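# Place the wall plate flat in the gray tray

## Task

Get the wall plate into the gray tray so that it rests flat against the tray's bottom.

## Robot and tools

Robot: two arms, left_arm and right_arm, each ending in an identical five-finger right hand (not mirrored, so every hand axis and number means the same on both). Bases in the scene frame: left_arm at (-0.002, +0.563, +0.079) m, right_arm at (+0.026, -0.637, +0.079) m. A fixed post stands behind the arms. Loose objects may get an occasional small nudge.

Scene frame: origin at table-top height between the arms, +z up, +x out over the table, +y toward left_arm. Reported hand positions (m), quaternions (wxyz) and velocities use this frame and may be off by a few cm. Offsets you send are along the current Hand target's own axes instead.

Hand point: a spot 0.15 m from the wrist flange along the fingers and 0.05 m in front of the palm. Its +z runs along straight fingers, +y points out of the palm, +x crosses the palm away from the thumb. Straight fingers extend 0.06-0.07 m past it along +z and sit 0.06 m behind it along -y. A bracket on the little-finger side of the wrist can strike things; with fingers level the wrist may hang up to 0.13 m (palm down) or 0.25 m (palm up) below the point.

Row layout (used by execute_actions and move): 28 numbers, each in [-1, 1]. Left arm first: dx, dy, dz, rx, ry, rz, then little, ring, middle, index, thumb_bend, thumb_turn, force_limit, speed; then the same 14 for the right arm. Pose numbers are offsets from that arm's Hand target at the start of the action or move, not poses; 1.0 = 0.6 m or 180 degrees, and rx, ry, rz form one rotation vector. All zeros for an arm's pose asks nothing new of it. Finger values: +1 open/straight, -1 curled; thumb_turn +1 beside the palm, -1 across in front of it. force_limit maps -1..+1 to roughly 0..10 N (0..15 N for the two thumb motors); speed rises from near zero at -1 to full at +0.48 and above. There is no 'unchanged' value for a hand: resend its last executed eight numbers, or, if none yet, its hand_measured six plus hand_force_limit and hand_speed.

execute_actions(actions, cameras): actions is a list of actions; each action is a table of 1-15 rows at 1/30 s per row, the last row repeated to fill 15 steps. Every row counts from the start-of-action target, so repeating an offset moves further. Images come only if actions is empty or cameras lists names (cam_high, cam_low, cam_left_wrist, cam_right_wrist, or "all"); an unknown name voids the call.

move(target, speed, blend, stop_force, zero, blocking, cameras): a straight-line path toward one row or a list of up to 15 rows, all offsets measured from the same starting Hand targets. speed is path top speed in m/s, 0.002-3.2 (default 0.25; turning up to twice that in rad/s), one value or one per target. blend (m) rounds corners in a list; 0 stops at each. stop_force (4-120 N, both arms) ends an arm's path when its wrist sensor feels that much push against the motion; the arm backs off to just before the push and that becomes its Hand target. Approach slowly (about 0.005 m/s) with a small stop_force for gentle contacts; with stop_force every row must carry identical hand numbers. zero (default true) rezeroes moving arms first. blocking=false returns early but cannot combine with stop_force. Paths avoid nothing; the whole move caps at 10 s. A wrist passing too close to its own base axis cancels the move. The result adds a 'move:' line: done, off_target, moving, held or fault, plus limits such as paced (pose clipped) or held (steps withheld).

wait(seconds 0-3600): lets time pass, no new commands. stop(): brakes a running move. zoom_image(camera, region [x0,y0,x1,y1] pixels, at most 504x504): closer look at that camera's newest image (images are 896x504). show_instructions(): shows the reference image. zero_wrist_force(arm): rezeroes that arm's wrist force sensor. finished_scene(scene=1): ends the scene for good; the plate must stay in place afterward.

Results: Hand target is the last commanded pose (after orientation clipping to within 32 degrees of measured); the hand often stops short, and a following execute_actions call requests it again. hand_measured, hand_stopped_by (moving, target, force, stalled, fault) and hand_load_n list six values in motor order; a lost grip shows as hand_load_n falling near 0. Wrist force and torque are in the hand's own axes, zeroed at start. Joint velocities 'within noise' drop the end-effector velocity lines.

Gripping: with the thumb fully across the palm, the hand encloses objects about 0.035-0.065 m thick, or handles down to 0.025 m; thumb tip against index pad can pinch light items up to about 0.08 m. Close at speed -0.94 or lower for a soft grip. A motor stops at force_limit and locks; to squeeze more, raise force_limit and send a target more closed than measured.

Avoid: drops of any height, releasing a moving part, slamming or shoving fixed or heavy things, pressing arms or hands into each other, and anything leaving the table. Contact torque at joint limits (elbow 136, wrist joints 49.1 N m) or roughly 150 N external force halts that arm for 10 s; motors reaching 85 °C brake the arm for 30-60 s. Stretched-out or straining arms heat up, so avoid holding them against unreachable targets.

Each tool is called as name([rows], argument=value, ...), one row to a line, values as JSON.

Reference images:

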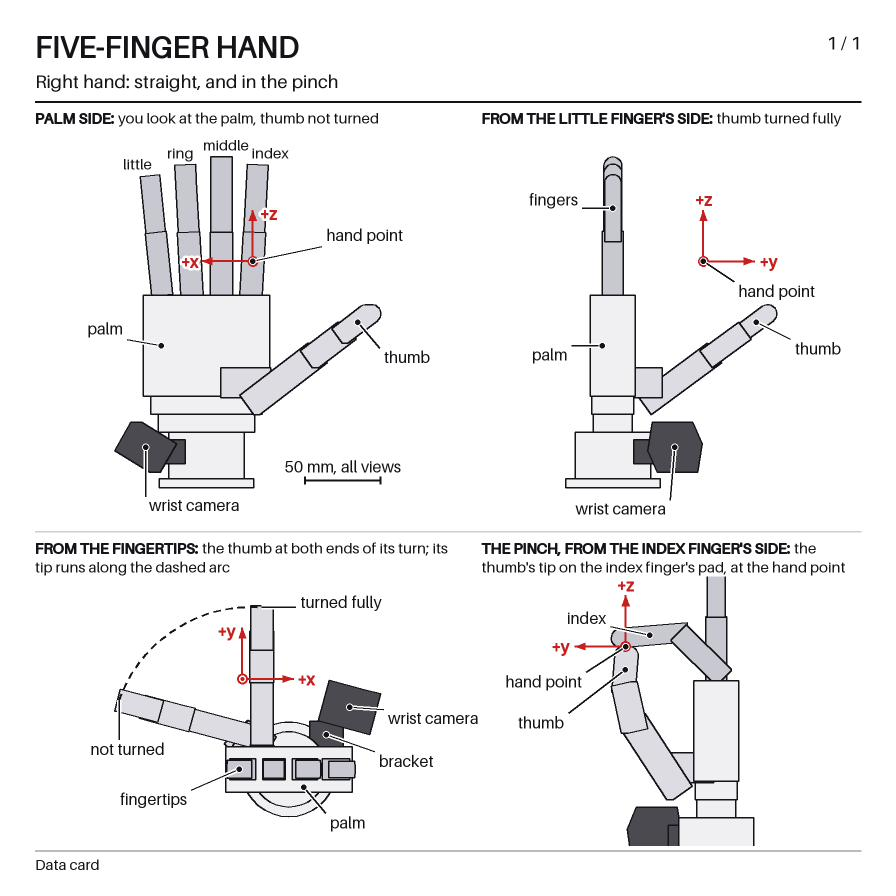

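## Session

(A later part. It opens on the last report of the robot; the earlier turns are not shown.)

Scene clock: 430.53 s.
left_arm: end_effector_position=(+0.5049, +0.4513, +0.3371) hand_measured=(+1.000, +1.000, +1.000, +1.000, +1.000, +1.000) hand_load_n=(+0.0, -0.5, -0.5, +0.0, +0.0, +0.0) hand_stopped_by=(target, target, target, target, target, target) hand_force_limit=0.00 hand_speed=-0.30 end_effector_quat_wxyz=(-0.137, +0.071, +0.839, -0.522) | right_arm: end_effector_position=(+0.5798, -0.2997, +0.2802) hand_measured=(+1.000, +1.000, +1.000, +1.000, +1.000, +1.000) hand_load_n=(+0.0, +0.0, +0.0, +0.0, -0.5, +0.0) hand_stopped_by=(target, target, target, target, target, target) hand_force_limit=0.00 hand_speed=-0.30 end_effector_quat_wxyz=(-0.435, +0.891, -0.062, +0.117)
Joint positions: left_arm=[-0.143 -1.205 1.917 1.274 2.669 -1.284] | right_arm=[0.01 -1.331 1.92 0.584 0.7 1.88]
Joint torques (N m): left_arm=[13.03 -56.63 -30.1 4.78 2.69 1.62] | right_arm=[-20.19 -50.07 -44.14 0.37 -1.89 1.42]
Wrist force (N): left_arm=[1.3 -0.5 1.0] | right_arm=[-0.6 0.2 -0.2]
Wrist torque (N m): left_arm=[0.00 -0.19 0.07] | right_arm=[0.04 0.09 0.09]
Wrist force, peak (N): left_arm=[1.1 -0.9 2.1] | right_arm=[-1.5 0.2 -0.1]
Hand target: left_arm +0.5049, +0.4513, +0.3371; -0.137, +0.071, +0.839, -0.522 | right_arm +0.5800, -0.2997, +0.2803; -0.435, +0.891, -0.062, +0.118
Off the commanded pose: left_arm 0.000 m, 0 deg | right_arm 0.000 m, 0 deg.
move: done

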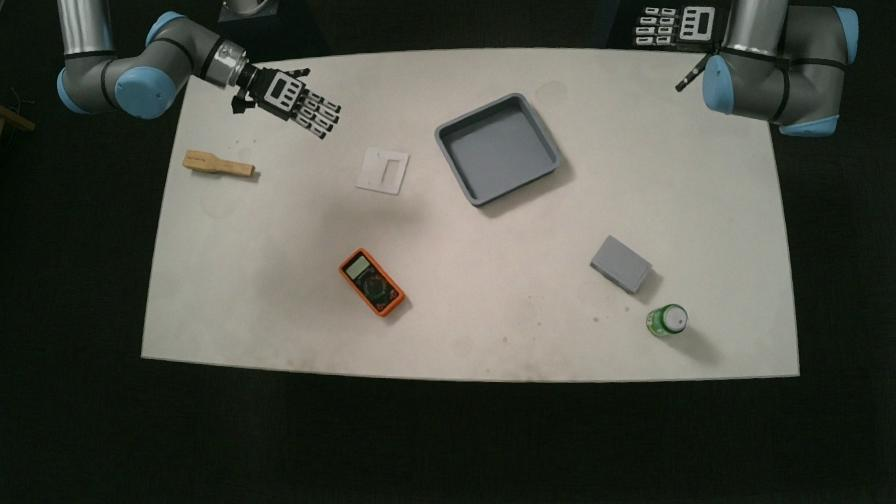

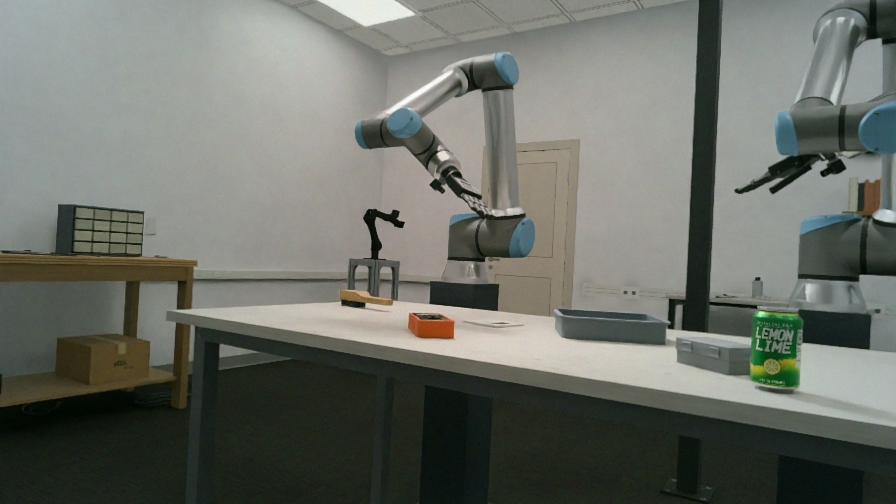

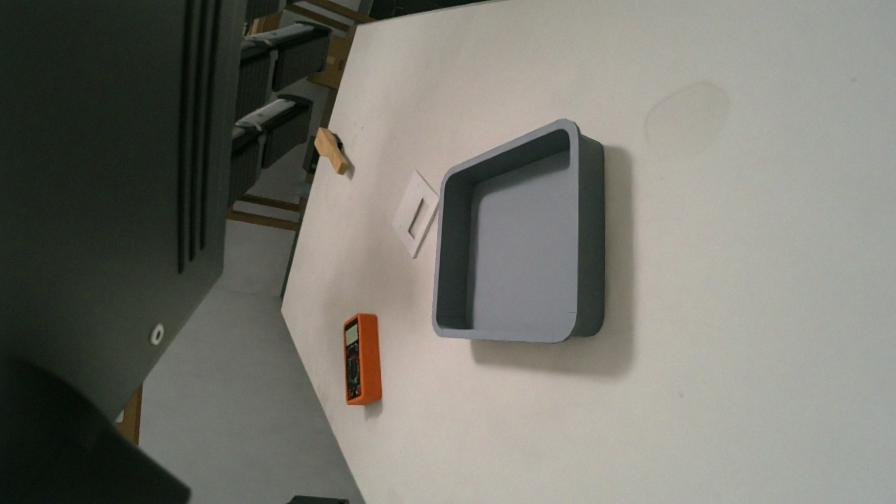

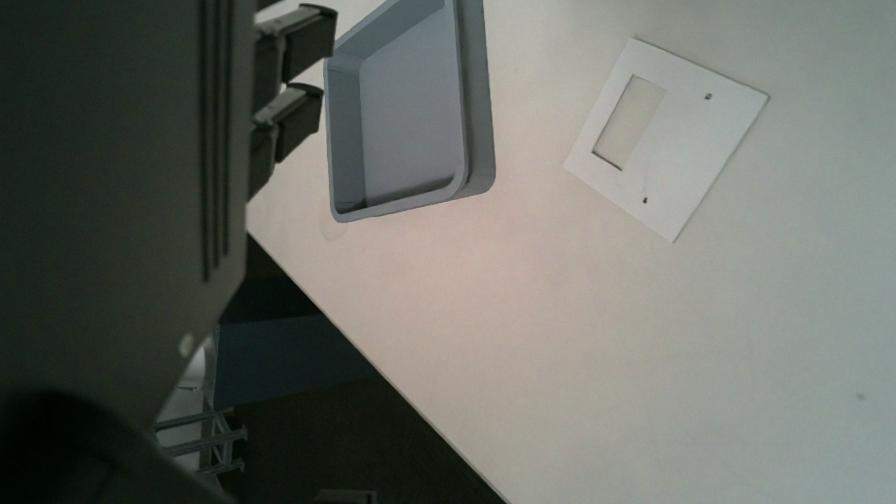

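move(target=[0,0,0,0,0,0,1,1,1,1,1,1,0,-0.3,-0.0547,0.1403,0.3043,0,0,0,1,1,0.42,0.5,0.8,-1,0,-0.3], speed=0.15, cameras=["cam_high","cam_low","cam_right_wrist"])

zoom_image(camera="cam_low", region=[440, 250, 560, 335])

Scene clock: 438.80 s.
left_arm: end_effector_position=(+0.5049, +0.4513, +0.3371) hand_measured=(+1.000, +1.000, +1.000, +1.000, +1.000, +1.000) hand_load_n=(+0.0, +0.0, -0.5, +0.0, +0.0, -0.5) hand_stopped_by=(target, target, target, target, target, target) hand_force_limit=0.00 hand_speed=-0.30 end_effector_quat_wxyz=(-0.137, +0.071, +0.839, -0.522) | right_arm: end_effector_position=(+0.5958, -0.2055, +0.1004) hand_measured=(+1.000, +1.000, +0.420, +0.500, +0.800, -1.000) hand_load_n=(+0.0, +0.0, +0.0, +0.0, +0.0, +0.0) hand_stopped_by=(target, target, target, target, target, target) hand_force_limit=0.00 hand_speed=-0.30 end_effector_quat_wxyz=(-0.435, +0.891, -0.062, +0.118)
Joint positions: left_arm=[-0.143 -1.205 1.917 1.274 2.669 -1.284] | right_arm=[0.183 -1.089 1.932 0.16 0.781 2.108]
Joint torques (N m): left_arm=[11.69 -50.08 -26 3.49 1.05 0.39] | right_arm=[-17.82 -50.08 -18.32 3.19 -2.19 -2.61]
Wrist force (N): left_arm=[1.6 -0.7 1.2] | right_arm=[-0.7 0.5 -0.5]
Wrist torque (N m): left_arm=[-0.04 -0.25 0.07] | right_arm=[0.09 0.12 0.02]
Wrist force, peak (N): left_arm=[1.4 -1.3 1.7] | right_arm=[-1.2 1.2 1.1]
Hand target: left_arm +0.5049, +0.4513, +0.3371; -0.137, +0.071, +0.839, -0.522 | right_arm +0.5957, -0.2056, +0.1003; -0.435, +0.891, -0.062, +0.118
Off the commanded pose: left_arm 0.000 m, 0 deg | right_arm 0.000 m, 0 deg.
move: done

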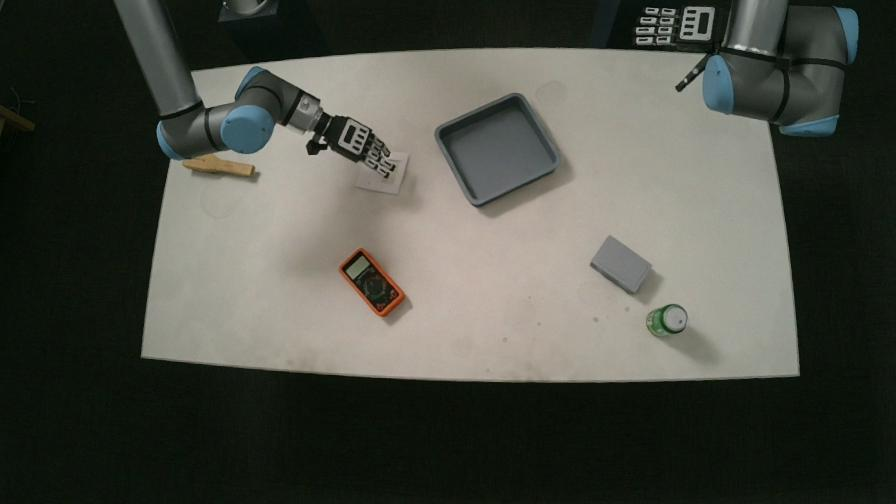

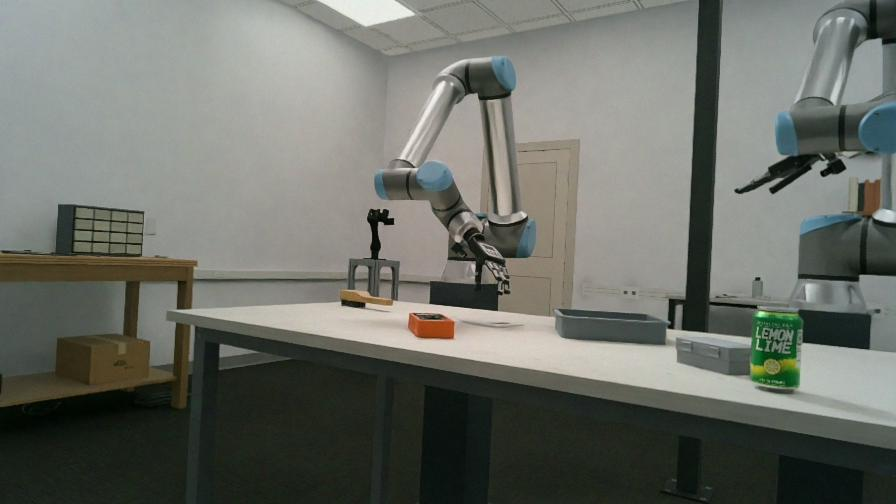

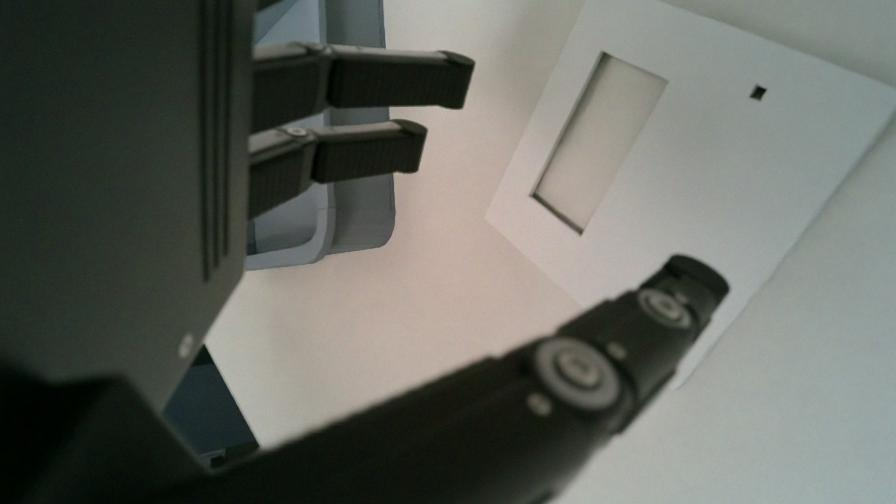

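Scaled by 4.200.

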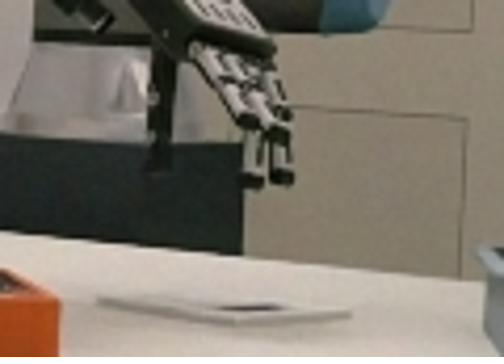

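move(target=[0,0,0,0,0,0,1,1,1,1,1,1,0,-0.3,-0.0169,0.0855,0.0644,0,0,0,1,1,0.42,0.5,0.8,-1,0,-0.3], speed=0.06, stop_force=8, cameras=["cam_low","cam_right_wrist"])

zoom_image(camera="cam_low", region=[455, 280, 535, 335])

Scene clock: 443.63 s.
left_arm: end_effector_position=(+0.5049, +0.4513, +0.3371) hand_measured=(+1.000, +1.000, +1.000, +1.000, +1.000, +1.000) hand_load_n=(+0.0, +0.0, +0.0, +0.0, +0.0, -0.5) hand_stopped_by=(target, target, target, target, target, target) hand_force_limit=0.00 hand_speed=-0.30 end_effector_quat_wxyz=(-0.137, +0.071, +0.839, -0.522) | right_arm: end_effector_position=(+0.5956, -0.2056, +0.0352) hand_measured=(+1.000, +1.000, +0.420, +0.500, +0.800, -1.000) hand_load_n=(+0.0, +0.0, +0.0, +0.0, +0.0, +0.0) hand_stopped_by=(target, target, target, target, target, target) hand_force_limit=0.00 hand_speed=-0.30 end_effector_quat_wxyz=(-0.435, +0.891, -0.062, +0.118)
Joint positions: left_arm=[-0.143 -1.205 1.917 1.274 2.669 -1.284] | right_arm=[0.183 -1 1.949 0.054 0.781 2.108]
Joint torques (N m): left_arm=[11.36 -49.04 -22.81 2.51 0.88 -0.13] | right_arm=[12.56 -70.23 -35.26 5.69 0.75 0.87]
Wrist force (N): left_arm=[1.2 -0.4 1.3] | right_arm=[-0.8 0.6 -0.3]
Wrist torque (N m): left_arm=[-0.01 -0.19 0.06] | right_arm=[0.09 0.13 0.03]
Wrist force, peak (N): left_arm=[1.7 -1.1 1.7] | right_arm=[-0.7 1.2 0.2]
Hand target: left_arm +0.5049, +0.4513, +0.3371; -0.137, +0.071, +0.839, -0.522 | right_arm +0.5957, -0.2056, +0.0353; -0.435, +0.891, -0.062, +0.118
Off the commanded pose: left_arm 0.000 m, 0 deg | right_arm 0.000 m, 0 deg.
move: done

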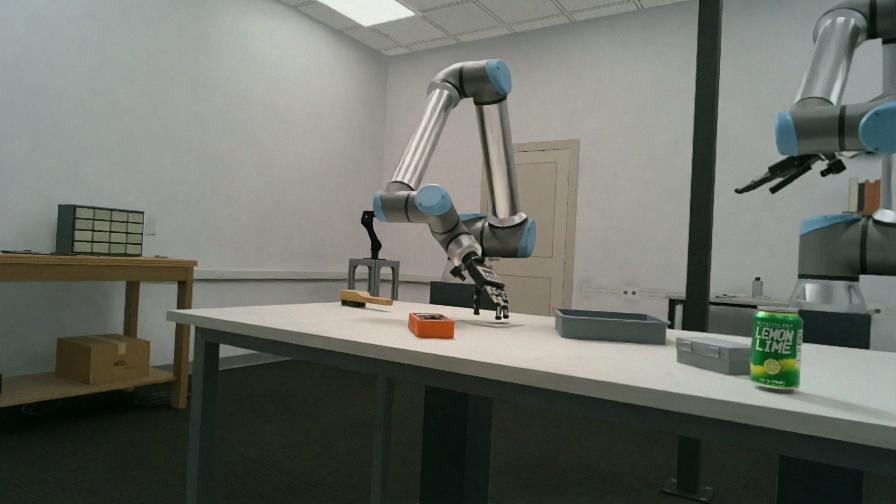

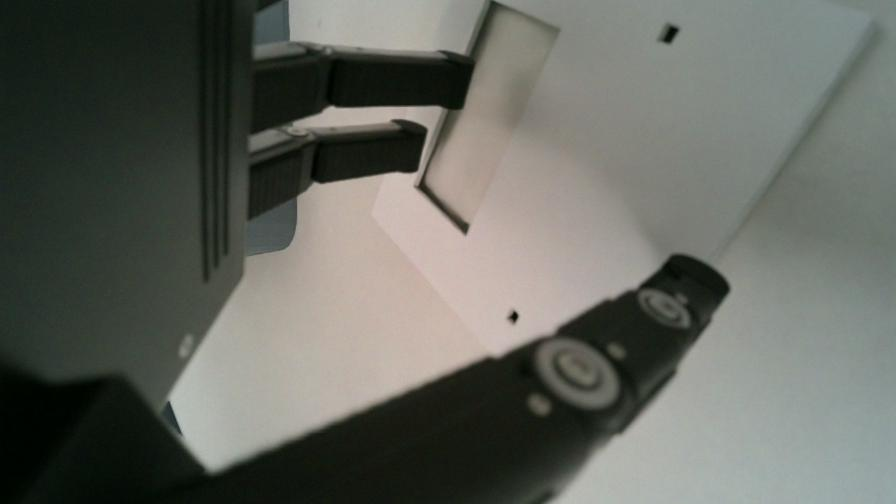

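Scaled by 6.300.

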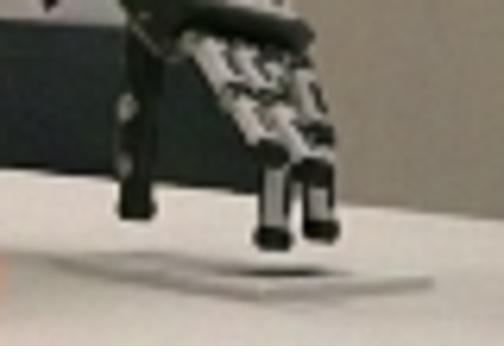

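move(target=[0,0,0,0,0,0,1,1,1,1,1,1,0,-0.3,0.0127,0.0164,0.004,0.0207,-0.0066,-0.0049,1,1,0.42,0.5,0.8,-1,0,-0.3], speed=0.05, cameras=["cam_low","cam_right_wrist"])

zoom_image(camera="cam_low", region=[455, 280, 535, 335])

Scene clock: 470.73 s.
left_arm: end_effector_position=(+0.5049, +0.4513, +0.3371) hand_measured=(+1.000, +1.000, +1.000, +1.000, +1.000, +1.000) hand_load_n=(+0.0, +0.0, +0.0, +0.0, +0.0, -0.5) hand_stopped_by=(target, target, target, target, target, target) hand_force_limit=0.00 hand_speed=-0.30 end_effector_quat_wxyz=(-0.137, +0.071, +0.839, -0.522) | right_arm: end_effector_position=(+0.6038, -0.2115, +0.0272) hand_measured=(+1.000, +1.000, +0.420, +0.500, +0.800, -1.000) hand_load_n=(+0.0, +0.0, +0.0, +0.0, +0.0, +0.0) hand_stopped_by=(target, target, target, target, target, target) hand_force_limit=0.00 hand_speed=-0.30 end_effector_quat_wxyz=(-0.463, +0.878, -0.047, +0.114)
Joint positions: left_arm=[-0.143 -1.205 1.917 1.274 2.669 -1.284] | right_arm=[0.146 -0.967 1.945 0.039 0.695 2.061]
Joint torques (N m): left_arm=[11.12 -48.44 -20.37 2.34 1.17 -0.05] | right_arm=[18.48 -70.79 -28.19 4.95 1.22 1.7]
Wrist force (N): left_arm=[0.6 -1.0 1.0] | right_arm=[-0.7 0.6 -0.4]
Wrist torque (N m): left_arm=[-0.07 -0.09 0.00] | right_arm=[0.10 0.14 0.11]
Wrist force, peak (N): left_arm=[1.2 -1.6 1.5] | right_arm=[-0.8 0.9 -0.3]
Hand target: left_arm +0.5049, +0.4513, +0.3371; -0.137, +0.071, +0.839, -0.522 | right_arm +0.6036, -0.2114, +0.0273; -0.463, +0.878, -0.047, +0.114
Off the commanded pose: left_arm 0.000 m, 0 deg | right_arm 0.000 m, 0 deg.
move: done

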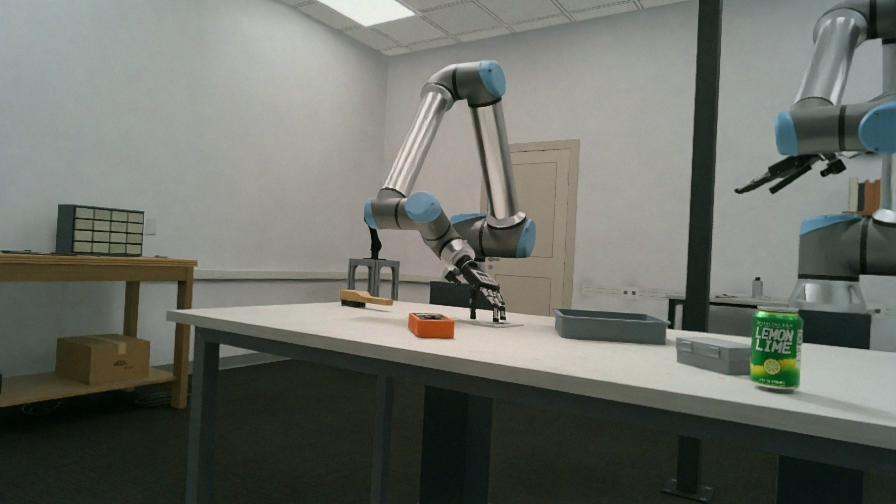

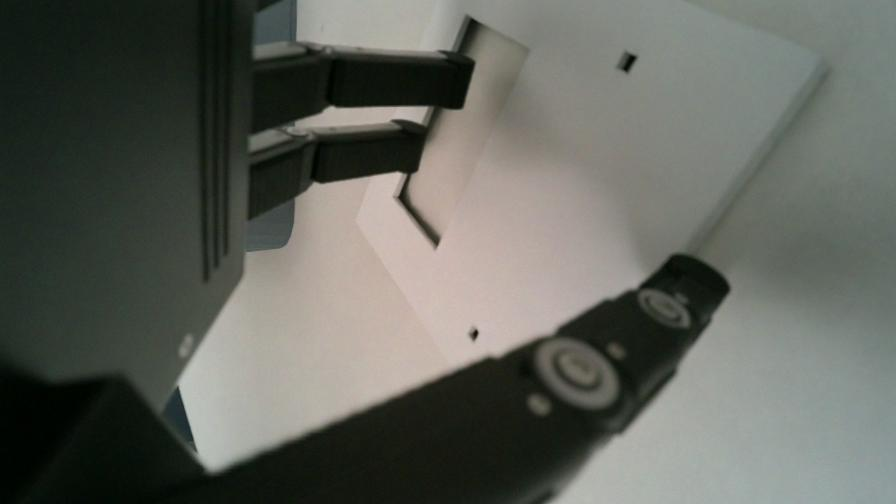

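Scaled by 6.300.

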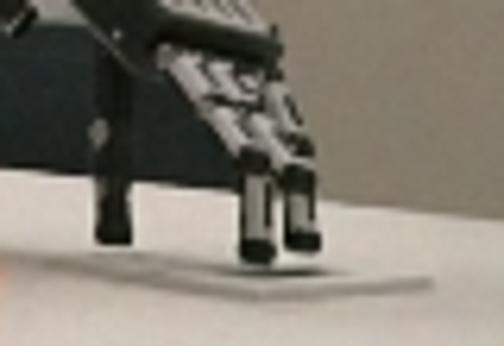

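move(target=[0,0,0,0,0,0,1,1,1,1,1,1,0,-0.3,-0.0039,0.0206,0.0136,0,0,0,1,1,0.42,0.5,0.8,-1,0,-0.3], speed=0.006, stop_force=4, cameras=["cam_low","cam_right_wrist"])

zoom_image(camera="cam_low", region=[455, 280, 535, 335])

zoom_image(camera="cam_right_wrist", region=[380, 0, 760, 320])

Scene clock: 476.40 s.
left_arm: end_effector_position=(+0.5049, +0.4513, +0.3371) hand_measured=(+1.000, +1.000, +1.000, +1.000, +1.000, +1.000) hand_load_n=(+0.0, +0.0, +0.0, +0.0, +0.0, +0.0) hand_stopped_by=(target, target, target, target, target, target) hand_force_limit=0.00 hand_speed=-0.30 end_effector_quat_wxyz=(-0.137, +0.071, +0.839, -0.522) | right_arm: end_effector_position=(+0.6036, -0.2114, +0.0202) hand_measured=(+1.000, +1.000, +0.420, +0.500, +0.800, -1.000) hand_load_n=(+0.0, +0.0, -0.5, +0.0, +0.0, +0.0) hand_stopped_by=(target, target, target, target, target, target) hand_force_limit=0.00 hand_speed=-0.30 end_effector_quat_wxyz=(-0.463, +0.878, -0.047, +0.114)
Joint positions: left_arm=[-0.143 -1.205 1.917 1.274 2.669 -1.284] | right_arm=[0.146 -0.957 1.946 0.029 0.695 2.061]
Joint torques (N m): left_arm=[10.33 -46.77 -20.6 2.26 1.08 -0.2] | right_arm=[17.3 -68.6 -13.47 5.44 -1.25 1]
Wrist force (N): left_arm=[1.6 -0.8 1.6] | right_arm=[-0.5 -2.6 -3.2]
Wrist torque (N m): left_arm=[-0.08 -0.26 0.07] | right_arm=[-0.12 0.12 0.07]
Wrist force, peak (N): left_arm=[1.6 -1.1 1.9] | right_arm=[-0.3 -4.2 -5.0]
Hand target: left_arm +0.5049, +0.4513, +0.3371; -0.137, +0.071, +0.839, -0.522 | right_arm +0.6036, -0.2114, +0.0203; -0.463, +0.878, -0.047, +0.114 (not the last commanded pose)
Off the commanded pose: left_arm 0.000 m, 0 deg | right_arm 0.008 m, 0 deg.
move: contact (right_arm)

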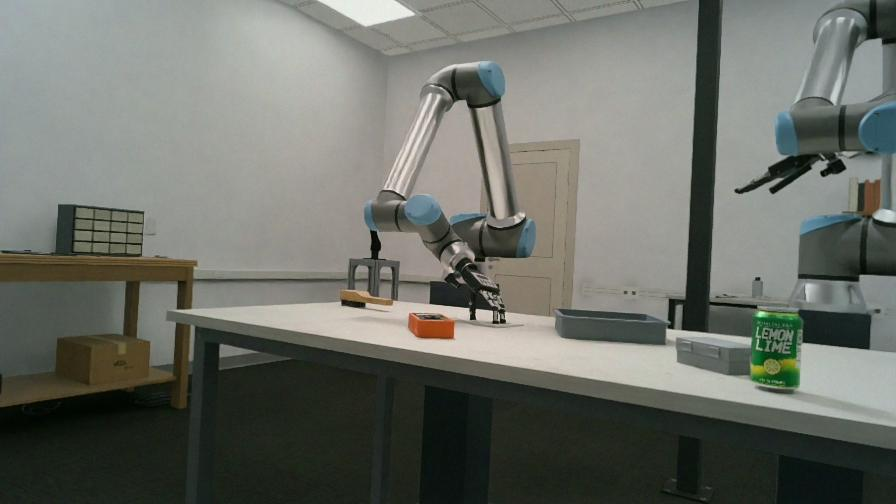

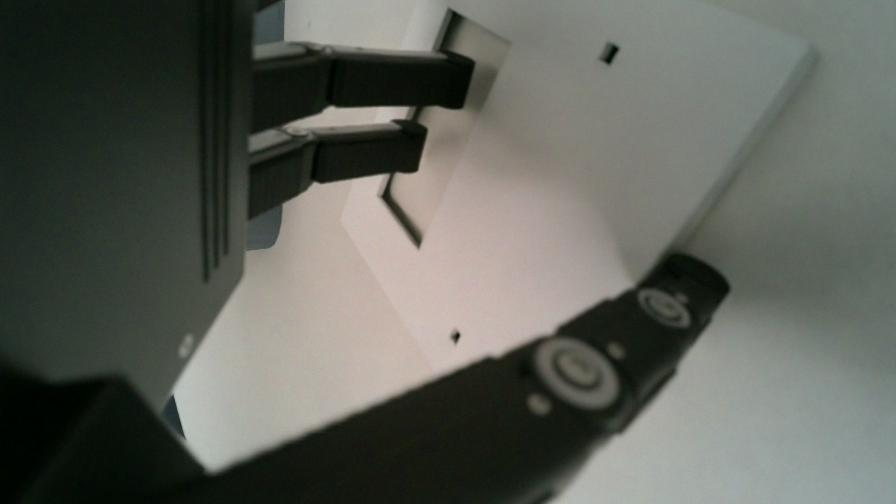

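Scaled by 6.300.

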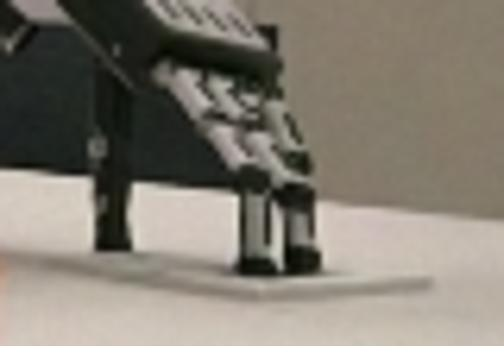

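Scaled by 1.326.

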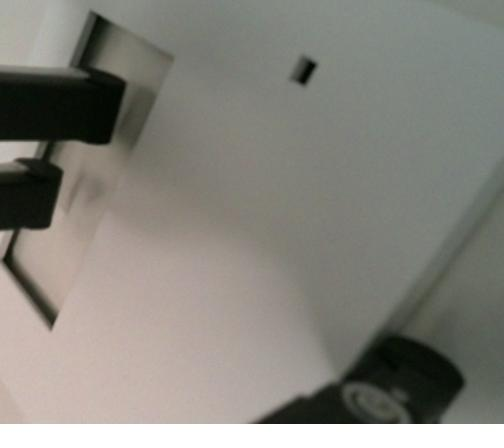

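move([
  [0,0,0,0,0,0,1,1,1,1,1,1,0,-0.3,0.00078,-0.00412,-0.00273,0,0,0,1,1,0.42,0.5,0.8,-1,0,-0.3],
  [0,0,0,0,0,0,1,1,1,1,1,1,0,-0.3,0.00078,-0.00412,-0.00273,0,0,0,1,1,0.37,0.33,0.8,-1,0,-0.3],
], speed=0.02)

move(target=[0,0,0,0,0,0,1,1,1,1,1,1,0,-0.3,-0.0021,0.011,0.0073,0,0,0,1,1,0.37,0.33,0.8,-1,0,-0.3], speed=0.005, stop_force=4, cameras=["cam_low","cam_right_wrist"])

zoom_image(camera="cam_low", region=[455, 280, 535, 335])

zoom_image(camera="cam_right_wrist", region=[380, 0, 760, 320])

Scene clock: 496.40 s.
left_arm: end_effector_position=(+0.5049, +0.4513, +0.3371) hand_measured=(+1.000, +1.000, +1.000, +1.000, +1.000, +1.000) hand_load_n=(+0.0, +0.0, +0.0, +0.0, +0.0, -0.5) hand_stopped_by=(target, target, target, target, target, target) hand_force_limit=0.00 hand_speed=-0.30 end_effector_quat_wxyz=(-0.137, +0.071, +0.839, -0.522) | right_arm: end_effector_position=(+0.6036, -0.2114, +0.0233) hand_measured=(+1.000, +1.000, +0.370, +0.330, +0.800, -1.000) hand_load_n=(+0.0, +0.0, +0.0, +0.0, +0.0, +0.0) hand_stopped_by=(target, target, target, target, target, target) hand_force_limit=0.00 hand_speed=-0.30 end_effector_quat_wxyz=(-0.463, +0.878, -0.047, +0.114)
Joint positions: left_arm=[-0.143 -1.205 1.917 1.274 2.669 -1.284] | right_arm=[0.146 -0.961 1.945 0.033 0.695 2.061]
Joint torques (N m): left_arm=[7.5 -48.62 -20.44 2.03 0.72 -0.16] | right_arm=[13.85 -52.38 -33.63 -0.34 -1.43 0.48]
Wrist force (N): left_arm=[1.4 -0.7 1.4] | right_arm=[-0.5 0.7 -0.4]
Wrist torque (N m): left_arm=[-0.07 -0.22 0.06] | right_arm=[0.11 0.10 0.09]
Wrist force, peak (N): left_arm=[1.4 -0.8 2.0] | right_arm=[-0.7 -2.7 -3.4]
Hand target: left_arm +0.5049, +0.4513, +0.3371; -0.137, +0.071, +0.839, -0.522 | right_arm +0.6036, -0.2114, +0.0233; -0.463, +0.878, -0.047, +0.114
Off the commanded pose: left_arm 0.000 m, 0 deg | right_arm 0.000 m, 0 deg.
move: done

Scene clock: 497.97 s.
left_arm: end_effector_position=(+0.5049, +0.4513, +0.3371) hand_measured=(+1.000, +1.000, +1.000, +1.000, +1.000, +1.000) hand_load_n=(+0.0, -0.5, +0.0, +0.0, +0.0, +0.0) hand_stopped_by=(target, target, target, target, target, target) hand_force_limit=0.00 hand_speed=-0.30 end_effector_quat_wxyz=(-0.137, +0.071, +0.839, -0.522) | right_arm: end_effector_position=(+0.6036, -0.2114, +0.0202) hand_measured=(+1.000, +1.000, +0.370, +0.330, +0.800, -1.000) hand_load_n=(+0.0, +0.0, +0.0, +0.0, -0.5, +0.0) hand_stopped_by=(target, target, target, target, target, target) hand_force_limit=0.00 hand_speed=-0.30 end_effector_quat_wxyz=(-0.463, +0.878, -0.047, +0.114)
Joint positions: left_arm=[-0.143 -1.205 1.917 1.274 2.669 -1.284] | right_arm=[0.146 -0.957 1.946 0.029 0.695 2.061]
Joint torques (N m): left_arm=[8.2 -49.55 -19.54 2.17 0.72 0.02] | right_arm=[15.29 -68.6 -29.83 5.32 -1.01 0.37]
Wrist force (N): left_arm=[1.1 -0.8 1.2] | right_arm=[-0.7 -2.9 -3.7]
Wrist torque (N m): left_arm=[-0.07 -0.17 0.04] | right_arm=[-0.13 0.15 0.06]
Wrist force, peak (N): left_arm=[1.8 -0.6 1.8] | right_arm=[-0.9 -4.2 -4.7]
Hand target: left_arm +0.5049, +0.4513, +0.3371; -0.137, +0.071, +0.839, -0.522 | right_arm +0.6037, -0.2114, +0.0202; -0.463, +0.878, -0.047, +0.114 (not the last commanded pose)
Off the commanded pose: left_arm 0.000 m, 0 deg | right_arm 0.005 m, 0 deg.
move: contact (right_arm)

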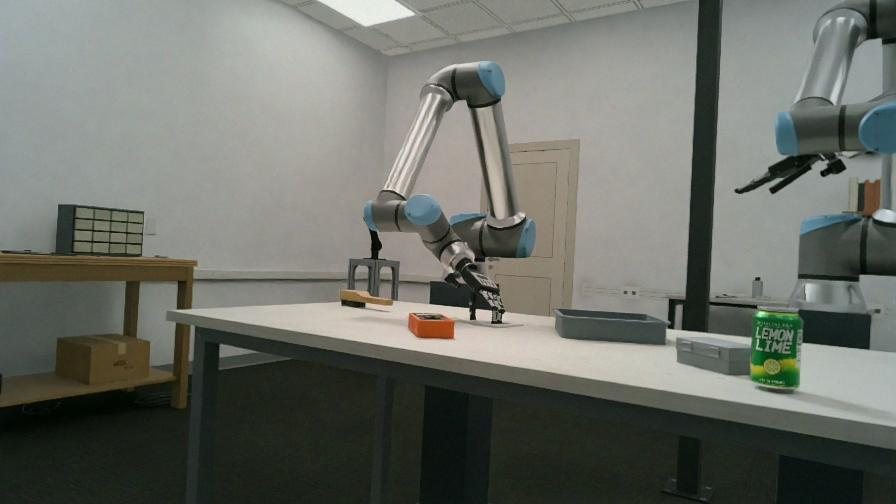

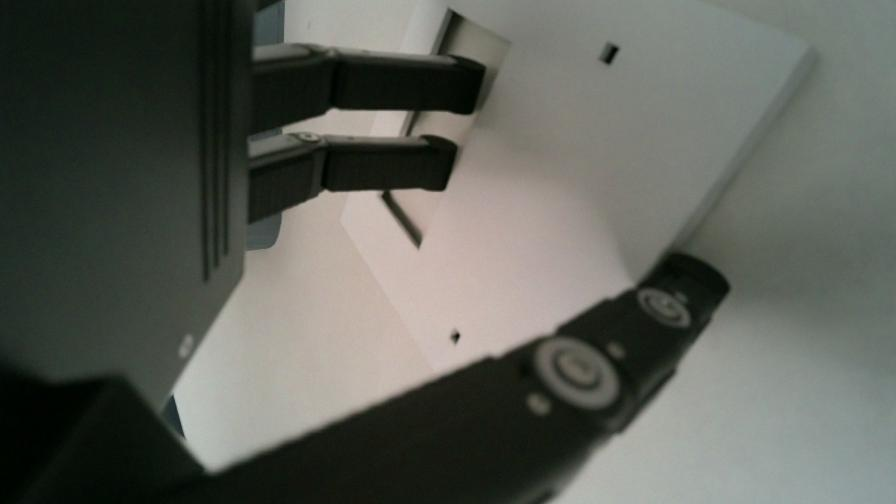

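Scaled by 6.300.

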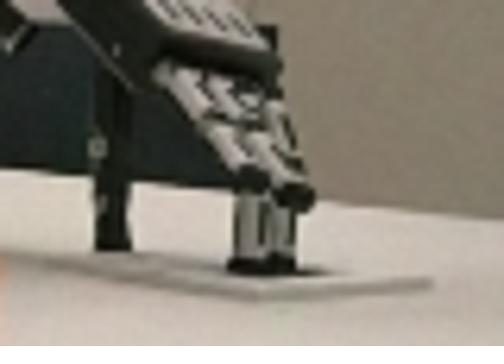

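Scaled by 1.326.

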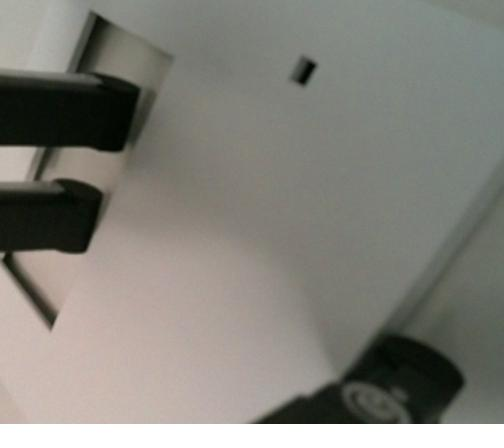

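move(target=[0,0,0,0,0,0,1,1,1,1,1,1,0,-0.3,0.00008,-0.0004,-0.00027,0,0,0,1,1,0.1,0.1,0.8,-1,-0.3,-0.94], speed=0.02, cameras=["cam_low","cam_right_wrist"])

zoom_image(camera="cam_low", region=[455, 280, 535, 335])

zoom_image(camera="cam_right_wrist", region=[380, 0, 760, 320])

Scene clock: 504.97 s.
left_arm: end_effector_position=(+0.5049, +0.4513, +0.3371) hand_measured=(+1.000, +1.000, +1.000, +1.000, +1.000, +1.000) hand_load_n=(+0.0, +0.0, -0.5, +0.0, +0.0, +0.0) hand_stopped_by=(target, target, target, target, target, target) hand_force_limit=0.00 hand_speed=-0.30 end_effector_quat_wxyz=(-0.137, +0.071, +0.839, -0.522) | right_arm: end_effector_position=(+0.6037, -0.2114, +0.0205) hand_measured=(+1.000, +1.000, +0.202, +0.202, +0.800, -1.000) hand_load_n=(+0.5, +0.0, +4.0, +2.5, +2.5, +0.0) hand_stopped_by=(target, target, force, force, target, target) hand_force_limit=-0.30 hand_speed=-0.94 end_effector_quat_wxyz=(-0.463, +0.878, -0.047, +0.114)
Joint positions: left_arm=[-0.143 -1.205 1.917 1.274 2.669 -1.284] | right_arm=[0.146 -0.957 1.945 0.029 0.695 2.061]
Joint torques (N m): left_arm=[7.66 -48.76 -20.15 2.19 0.92 -0.2] | right_arm=[11.17 -53.57 -31.95 1.12 -1.36 -0.62]
Wrist force (N): left_arm=[1.1 -0.5 1.1] | right_arm=[-0.7 -3.8 -1.3]
Wrist torque (N m): left_arm=[-0.01 -0.17 0.05] | right_arm=[-0.06 0.15 0.04]
Wrist force, peak (N): left_arm=[1.5 -0.9 1.9] | right_arm=[-0.7 -2.8 -3.9]
Hand target: left_arm +0.5049, +0.4513, +0.3371; -0.137, +0.071, +0.839, -0.522 | right_arm +0.6037, -0.2114, +0.0205; -0.463, +0.878, -0.047, +0.114
Off the commanded pose: left_arm 0.000 m, 0 deg | right_arm 0.000 m, 0 deg.
move: done

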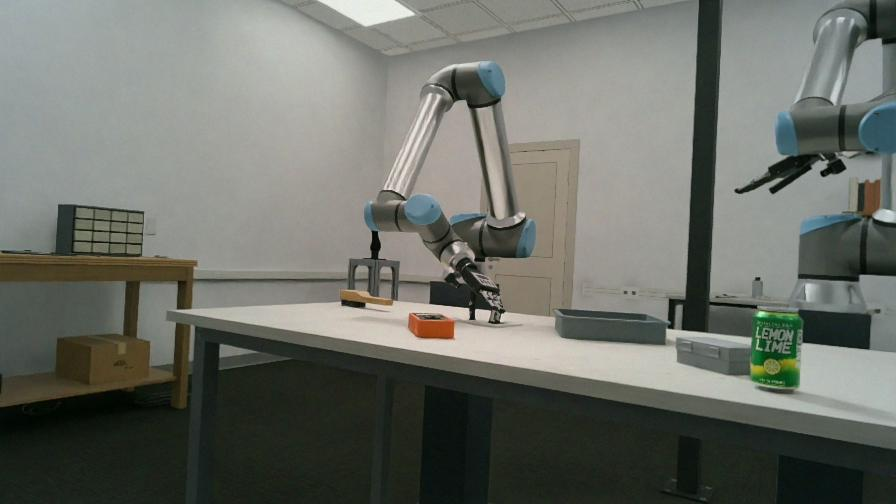

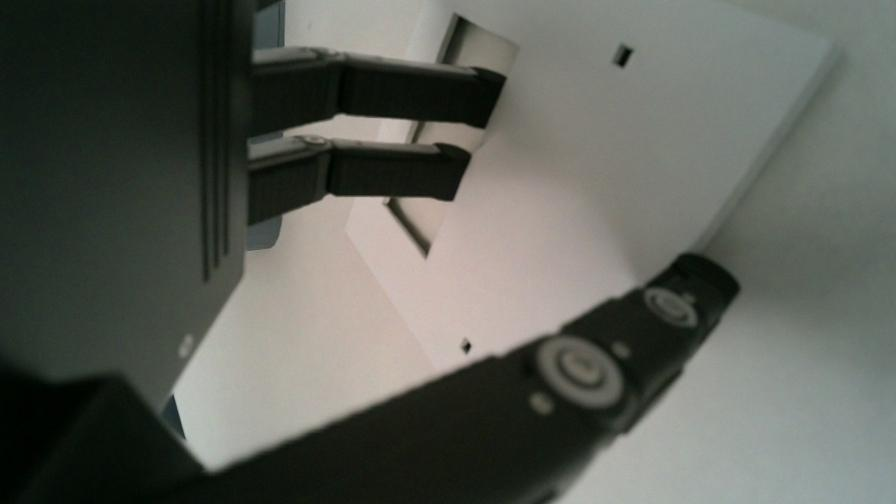

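Scaled by 6.300.

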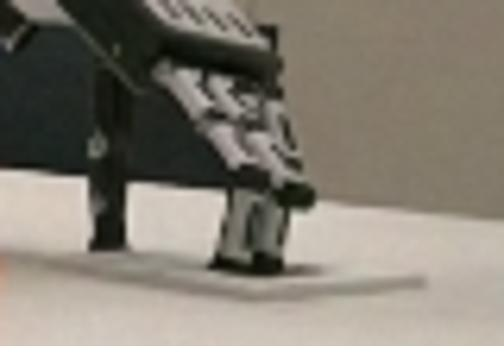

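Scaled by 1.326.

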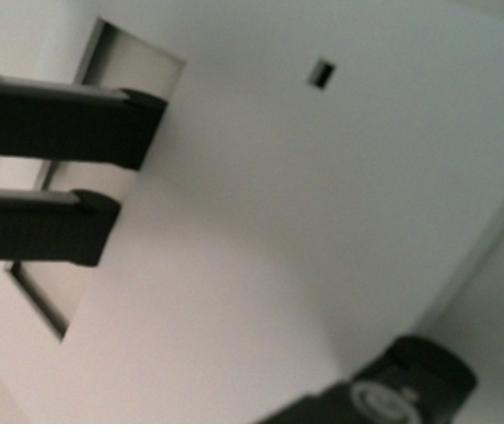

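move(target=[0,0,0,0,0,0,1,1,1,1,1,1,0,-0.3,0,0,0,0,0,0,1,1,0,0,0.8,-1,0.2,-0.94], speed=0.02)

move(target=[0,0,0,0,0,0,1,1,1,1,1,1,0,-0.3,-0.00104,0.0055,0.00363,0,0,0,1,1,0,0,0.8,-1,0.2,-0.94], speed=0.02)

Scene clock: 508.70 s.
left_arm: end_effector_position=(+0.5049, +0.4513, +0.3371) hand_measured=(+1.000, +1.000, +1.000, +1.000, +1.000, +1.000) hand_load_n=(+0.0, +0.0, +0.0, +0.0, +0.0, +0.0) hand_stopped_by=(target, target, target, target, target, target) hand_force_limit=0.00 hand_speed=-0.30 end_effector_quat_wxyz=(-0.137, +0.071, +0.839, -0.522) | right_arm: end_effector_position=(+0.6037, -0.2114, +0.0205) hand_measured=(+1.000, +1.000, +0.182, +0.164, +0.802, -1.000) hand_load_n=(+0.0, -0.5, +5.0, +6.0, +5.0, +0.0) hand_stopped_by=(target, target, force, force, target, target) hand_force_limit=0.20 hand_speed=-0.94 end_effector_quat_wxyz=(-0.463, +0.878, -0.047, +0.114)
Joint positions: left_arm=[-0.143 -1.205 1.917 1.274 2.669 -1.284] | right_arm=[0.146 -0.957 1.945 0.029 0.695 2.061]
Joint torques (N m): left_arm=[6.86 -50.68 -19.46 2.24 0.99 -0.22] | right_arm=[1.71 -53.55 -22.05 0 -0.57 -2.36]
Wrist force (N): left_arm=[0.8 -0.5 1.2] | right_arm=[-1.0 -7.0 -3.0]
Wrist torque (N m): left_arm=[-0.02 -0.12 0.03] | right_arm=[-0.17 0.19 0.02]
Wrist force, peak (N): left_arm=[1.7 -1.4 1.3] | right_arm=[-0.9 -7.1 -2.8]
Hand target: left_arm +0.5049, +0.4513, +0.3371; -0.137, +0.071, +0.839, -0.522 | right_arm +0.6037, -0.2114, +0.0205; -0.463, +0.878, -0.047, +0.114
Off the commanded pose: left_arm 0.000 m, 0 deg | right_arm 0.000 m, 0 deg.
move: done

Scene clock: 509.20 s.
left_arm: end_effector_position=(+0.5049, +0.4513, +0.3371) hand_measured=(+1.000, +1.000, +1.000, +1.000, +1.000, +1.000) hand_load_n=(+0.0, +0.0, -0.5, -0.5, +0.0, -0.5) hand_stopped_by=(target, target, target, target, target, target) hand_force_limit=0.00 hand_speed=-0.30 end_effector_quat_wxyz=(-0.137, +0.071, +0.839, -0.522) | right_arm: end_effector_position=(+0.6039, -0.2113, +0.0168) hand_measured=(+1.000, +1.000, +0.182, +0.164, +0.802, -1.000) hand_load_n=(+0.0, +0.0, +3.5, +5.0, +6.0, +0.0) hand_stopped_by=(target, target, force, force, target, target) hand_force_limit=0.20 hand_speed=-0.94 end_effector_quat_wxyz=(-0.464, +0.877, -0.047, +0.114)
Joint positions: left_arm=[-0.143 -1.205 1.917 1.274 2.669 -1.284] | right_arm=[0.146 -0.952 1.945 0.023 0.694 2.061]
Joint torques (N m): left_arm=[5.83 -49.5 -19.79 2 0.97 -0.13] | right_arm=[-1.02 18.24 11.98 -10.57 21.72 -2.84]
Wrist force (N): left_arm=[1.1 -0.9 1.3] | right_arm=[-1.5 -115.0 -91.7]
Wrist torque (N m): left_arm=[-0.10 -0.17 0.03] | right_arm=[-2.05 1.44 -1.50]
Wrist force, peak (N): left_arm=[1.3 -0.6 1.8] | right_arm=[-1.5 -115.0 -91.7]
Hand target: left_arm +0.5049, +0.4513, +0.3371; -0.137, +0.071, +0.839, -0.522 | right_arm +0.6037, -0.2114, +0.0165; -0.463, +0.878, -0.047, +0.114
Off the commanded pose: left_arm 0.000 m, 0 deg | right_arm 0.000 m, 0 deg.
move: done

move(target=[0,0,0,0,0,0,1,1,1,1,1,1,0,-0.3,0.00104,-0.0055,-0.00363,0,0,0,1,1,0,0,0.8,-1,0.2,-0.94], speed=0.02, cameras=["cam_low","cam_right_wrist"])

zoom_image(camera="cam_low", region=[455, 280, 535, 335])

Scene clock: 514.93 s.
left_arm: end_effector_position=(+0.5049, +0.4513, +0.3371) hand_measured=(+1.000, +1.000, +1.000, +1.000, +1.000, +1.000) hand_load_n=(+0.0, +0.0, +0.0, +0.0, +0.0, -0.5) hand_stopped_by=(target, target, target, target, target, target) hand_force_limit=0.00 hand_speed=-0.30 end_effector_quat_wxyz=(-0.137, +0.071, +0.839, -0.522) | right_arm: end_effector_position=(+0.6035, -0.2115, +0.0202) hand_measured=(+1.000, +1.000, +0.182, +0.164, +0.802, -1.000) hand_load_n=(+0.0, +0.0, +5.5, +6.5, +6.0, +0.0) hand_stopped_by=(target, target, force, force, target, target) hand_force_limit=0.20 hand_speed=-0.94 end_effector_quat_wxyz=(-0.463, +0.878, -0.047, +0.114)
Joint positions: left_arm=[-0.143 -1.205 1.917 1.274 2.669 -1.284] | right_arm=[0.146 -0.957 1.946 0.029 0.695 2.061]
Joint torques (N m): left_arm=[5.17 -49.16 -19.41 2.15 1.05 -0.08] | right_arm=[-14.54 -64.76 -23.18 4.3 -0.44 -2.76]
Wrist force (N): left_arm=[1.4 -1.0 1.4] | right_arm=[0.1 -6.8 -1.4]
Wrist torque (N m): left_arm=[-0.09 -0.22 0.05] | right_arm=[-0.05 0.21 -0.10]
Wrist force, peak (N): left_arm=[1.7 -0.8 1.8] | right_arm=[1.4 -124.2 -98.5]
Hand target: left_arm +0.5049, +0.4513, +0.3371; -0.137, +0.071, +0.839, -0.522 | right_arm +0.6037, -0.2114, +0.0205; -0.463, +0.878, -0.047, +0.114
Off the commanded pose: left_arm 0.000 m, 0 deg | right_arm 0.000 m, 0 deg.
move: done

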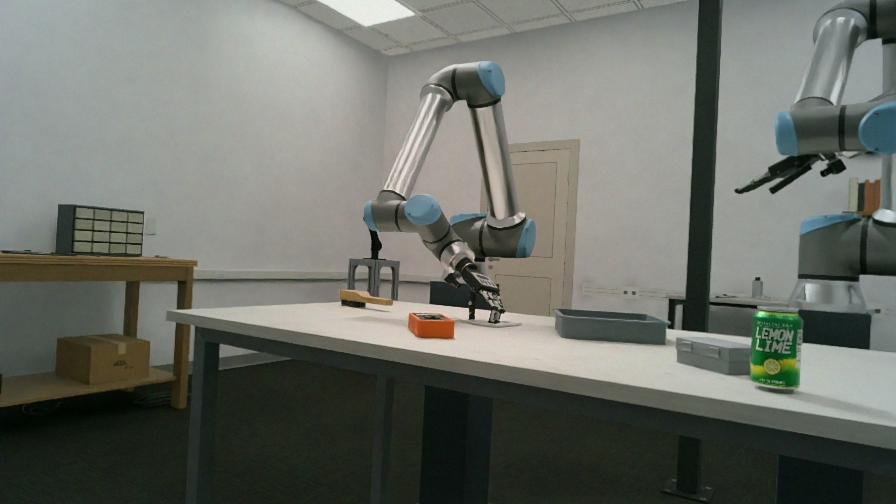

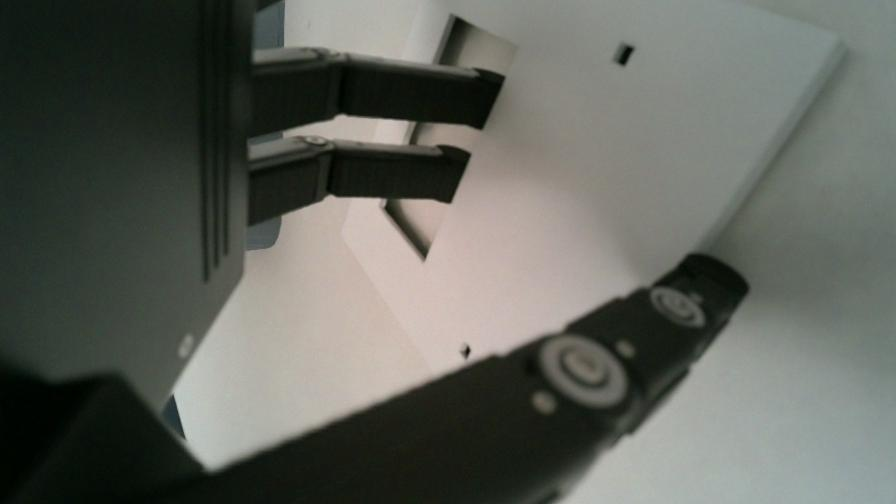

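Scaled by 6.300.

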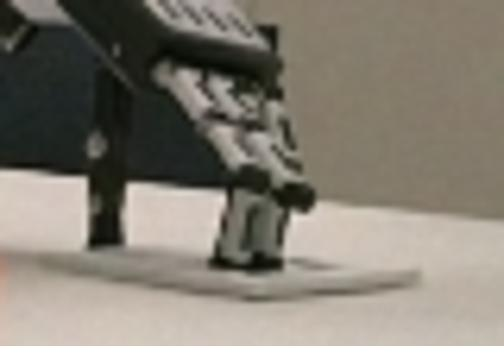

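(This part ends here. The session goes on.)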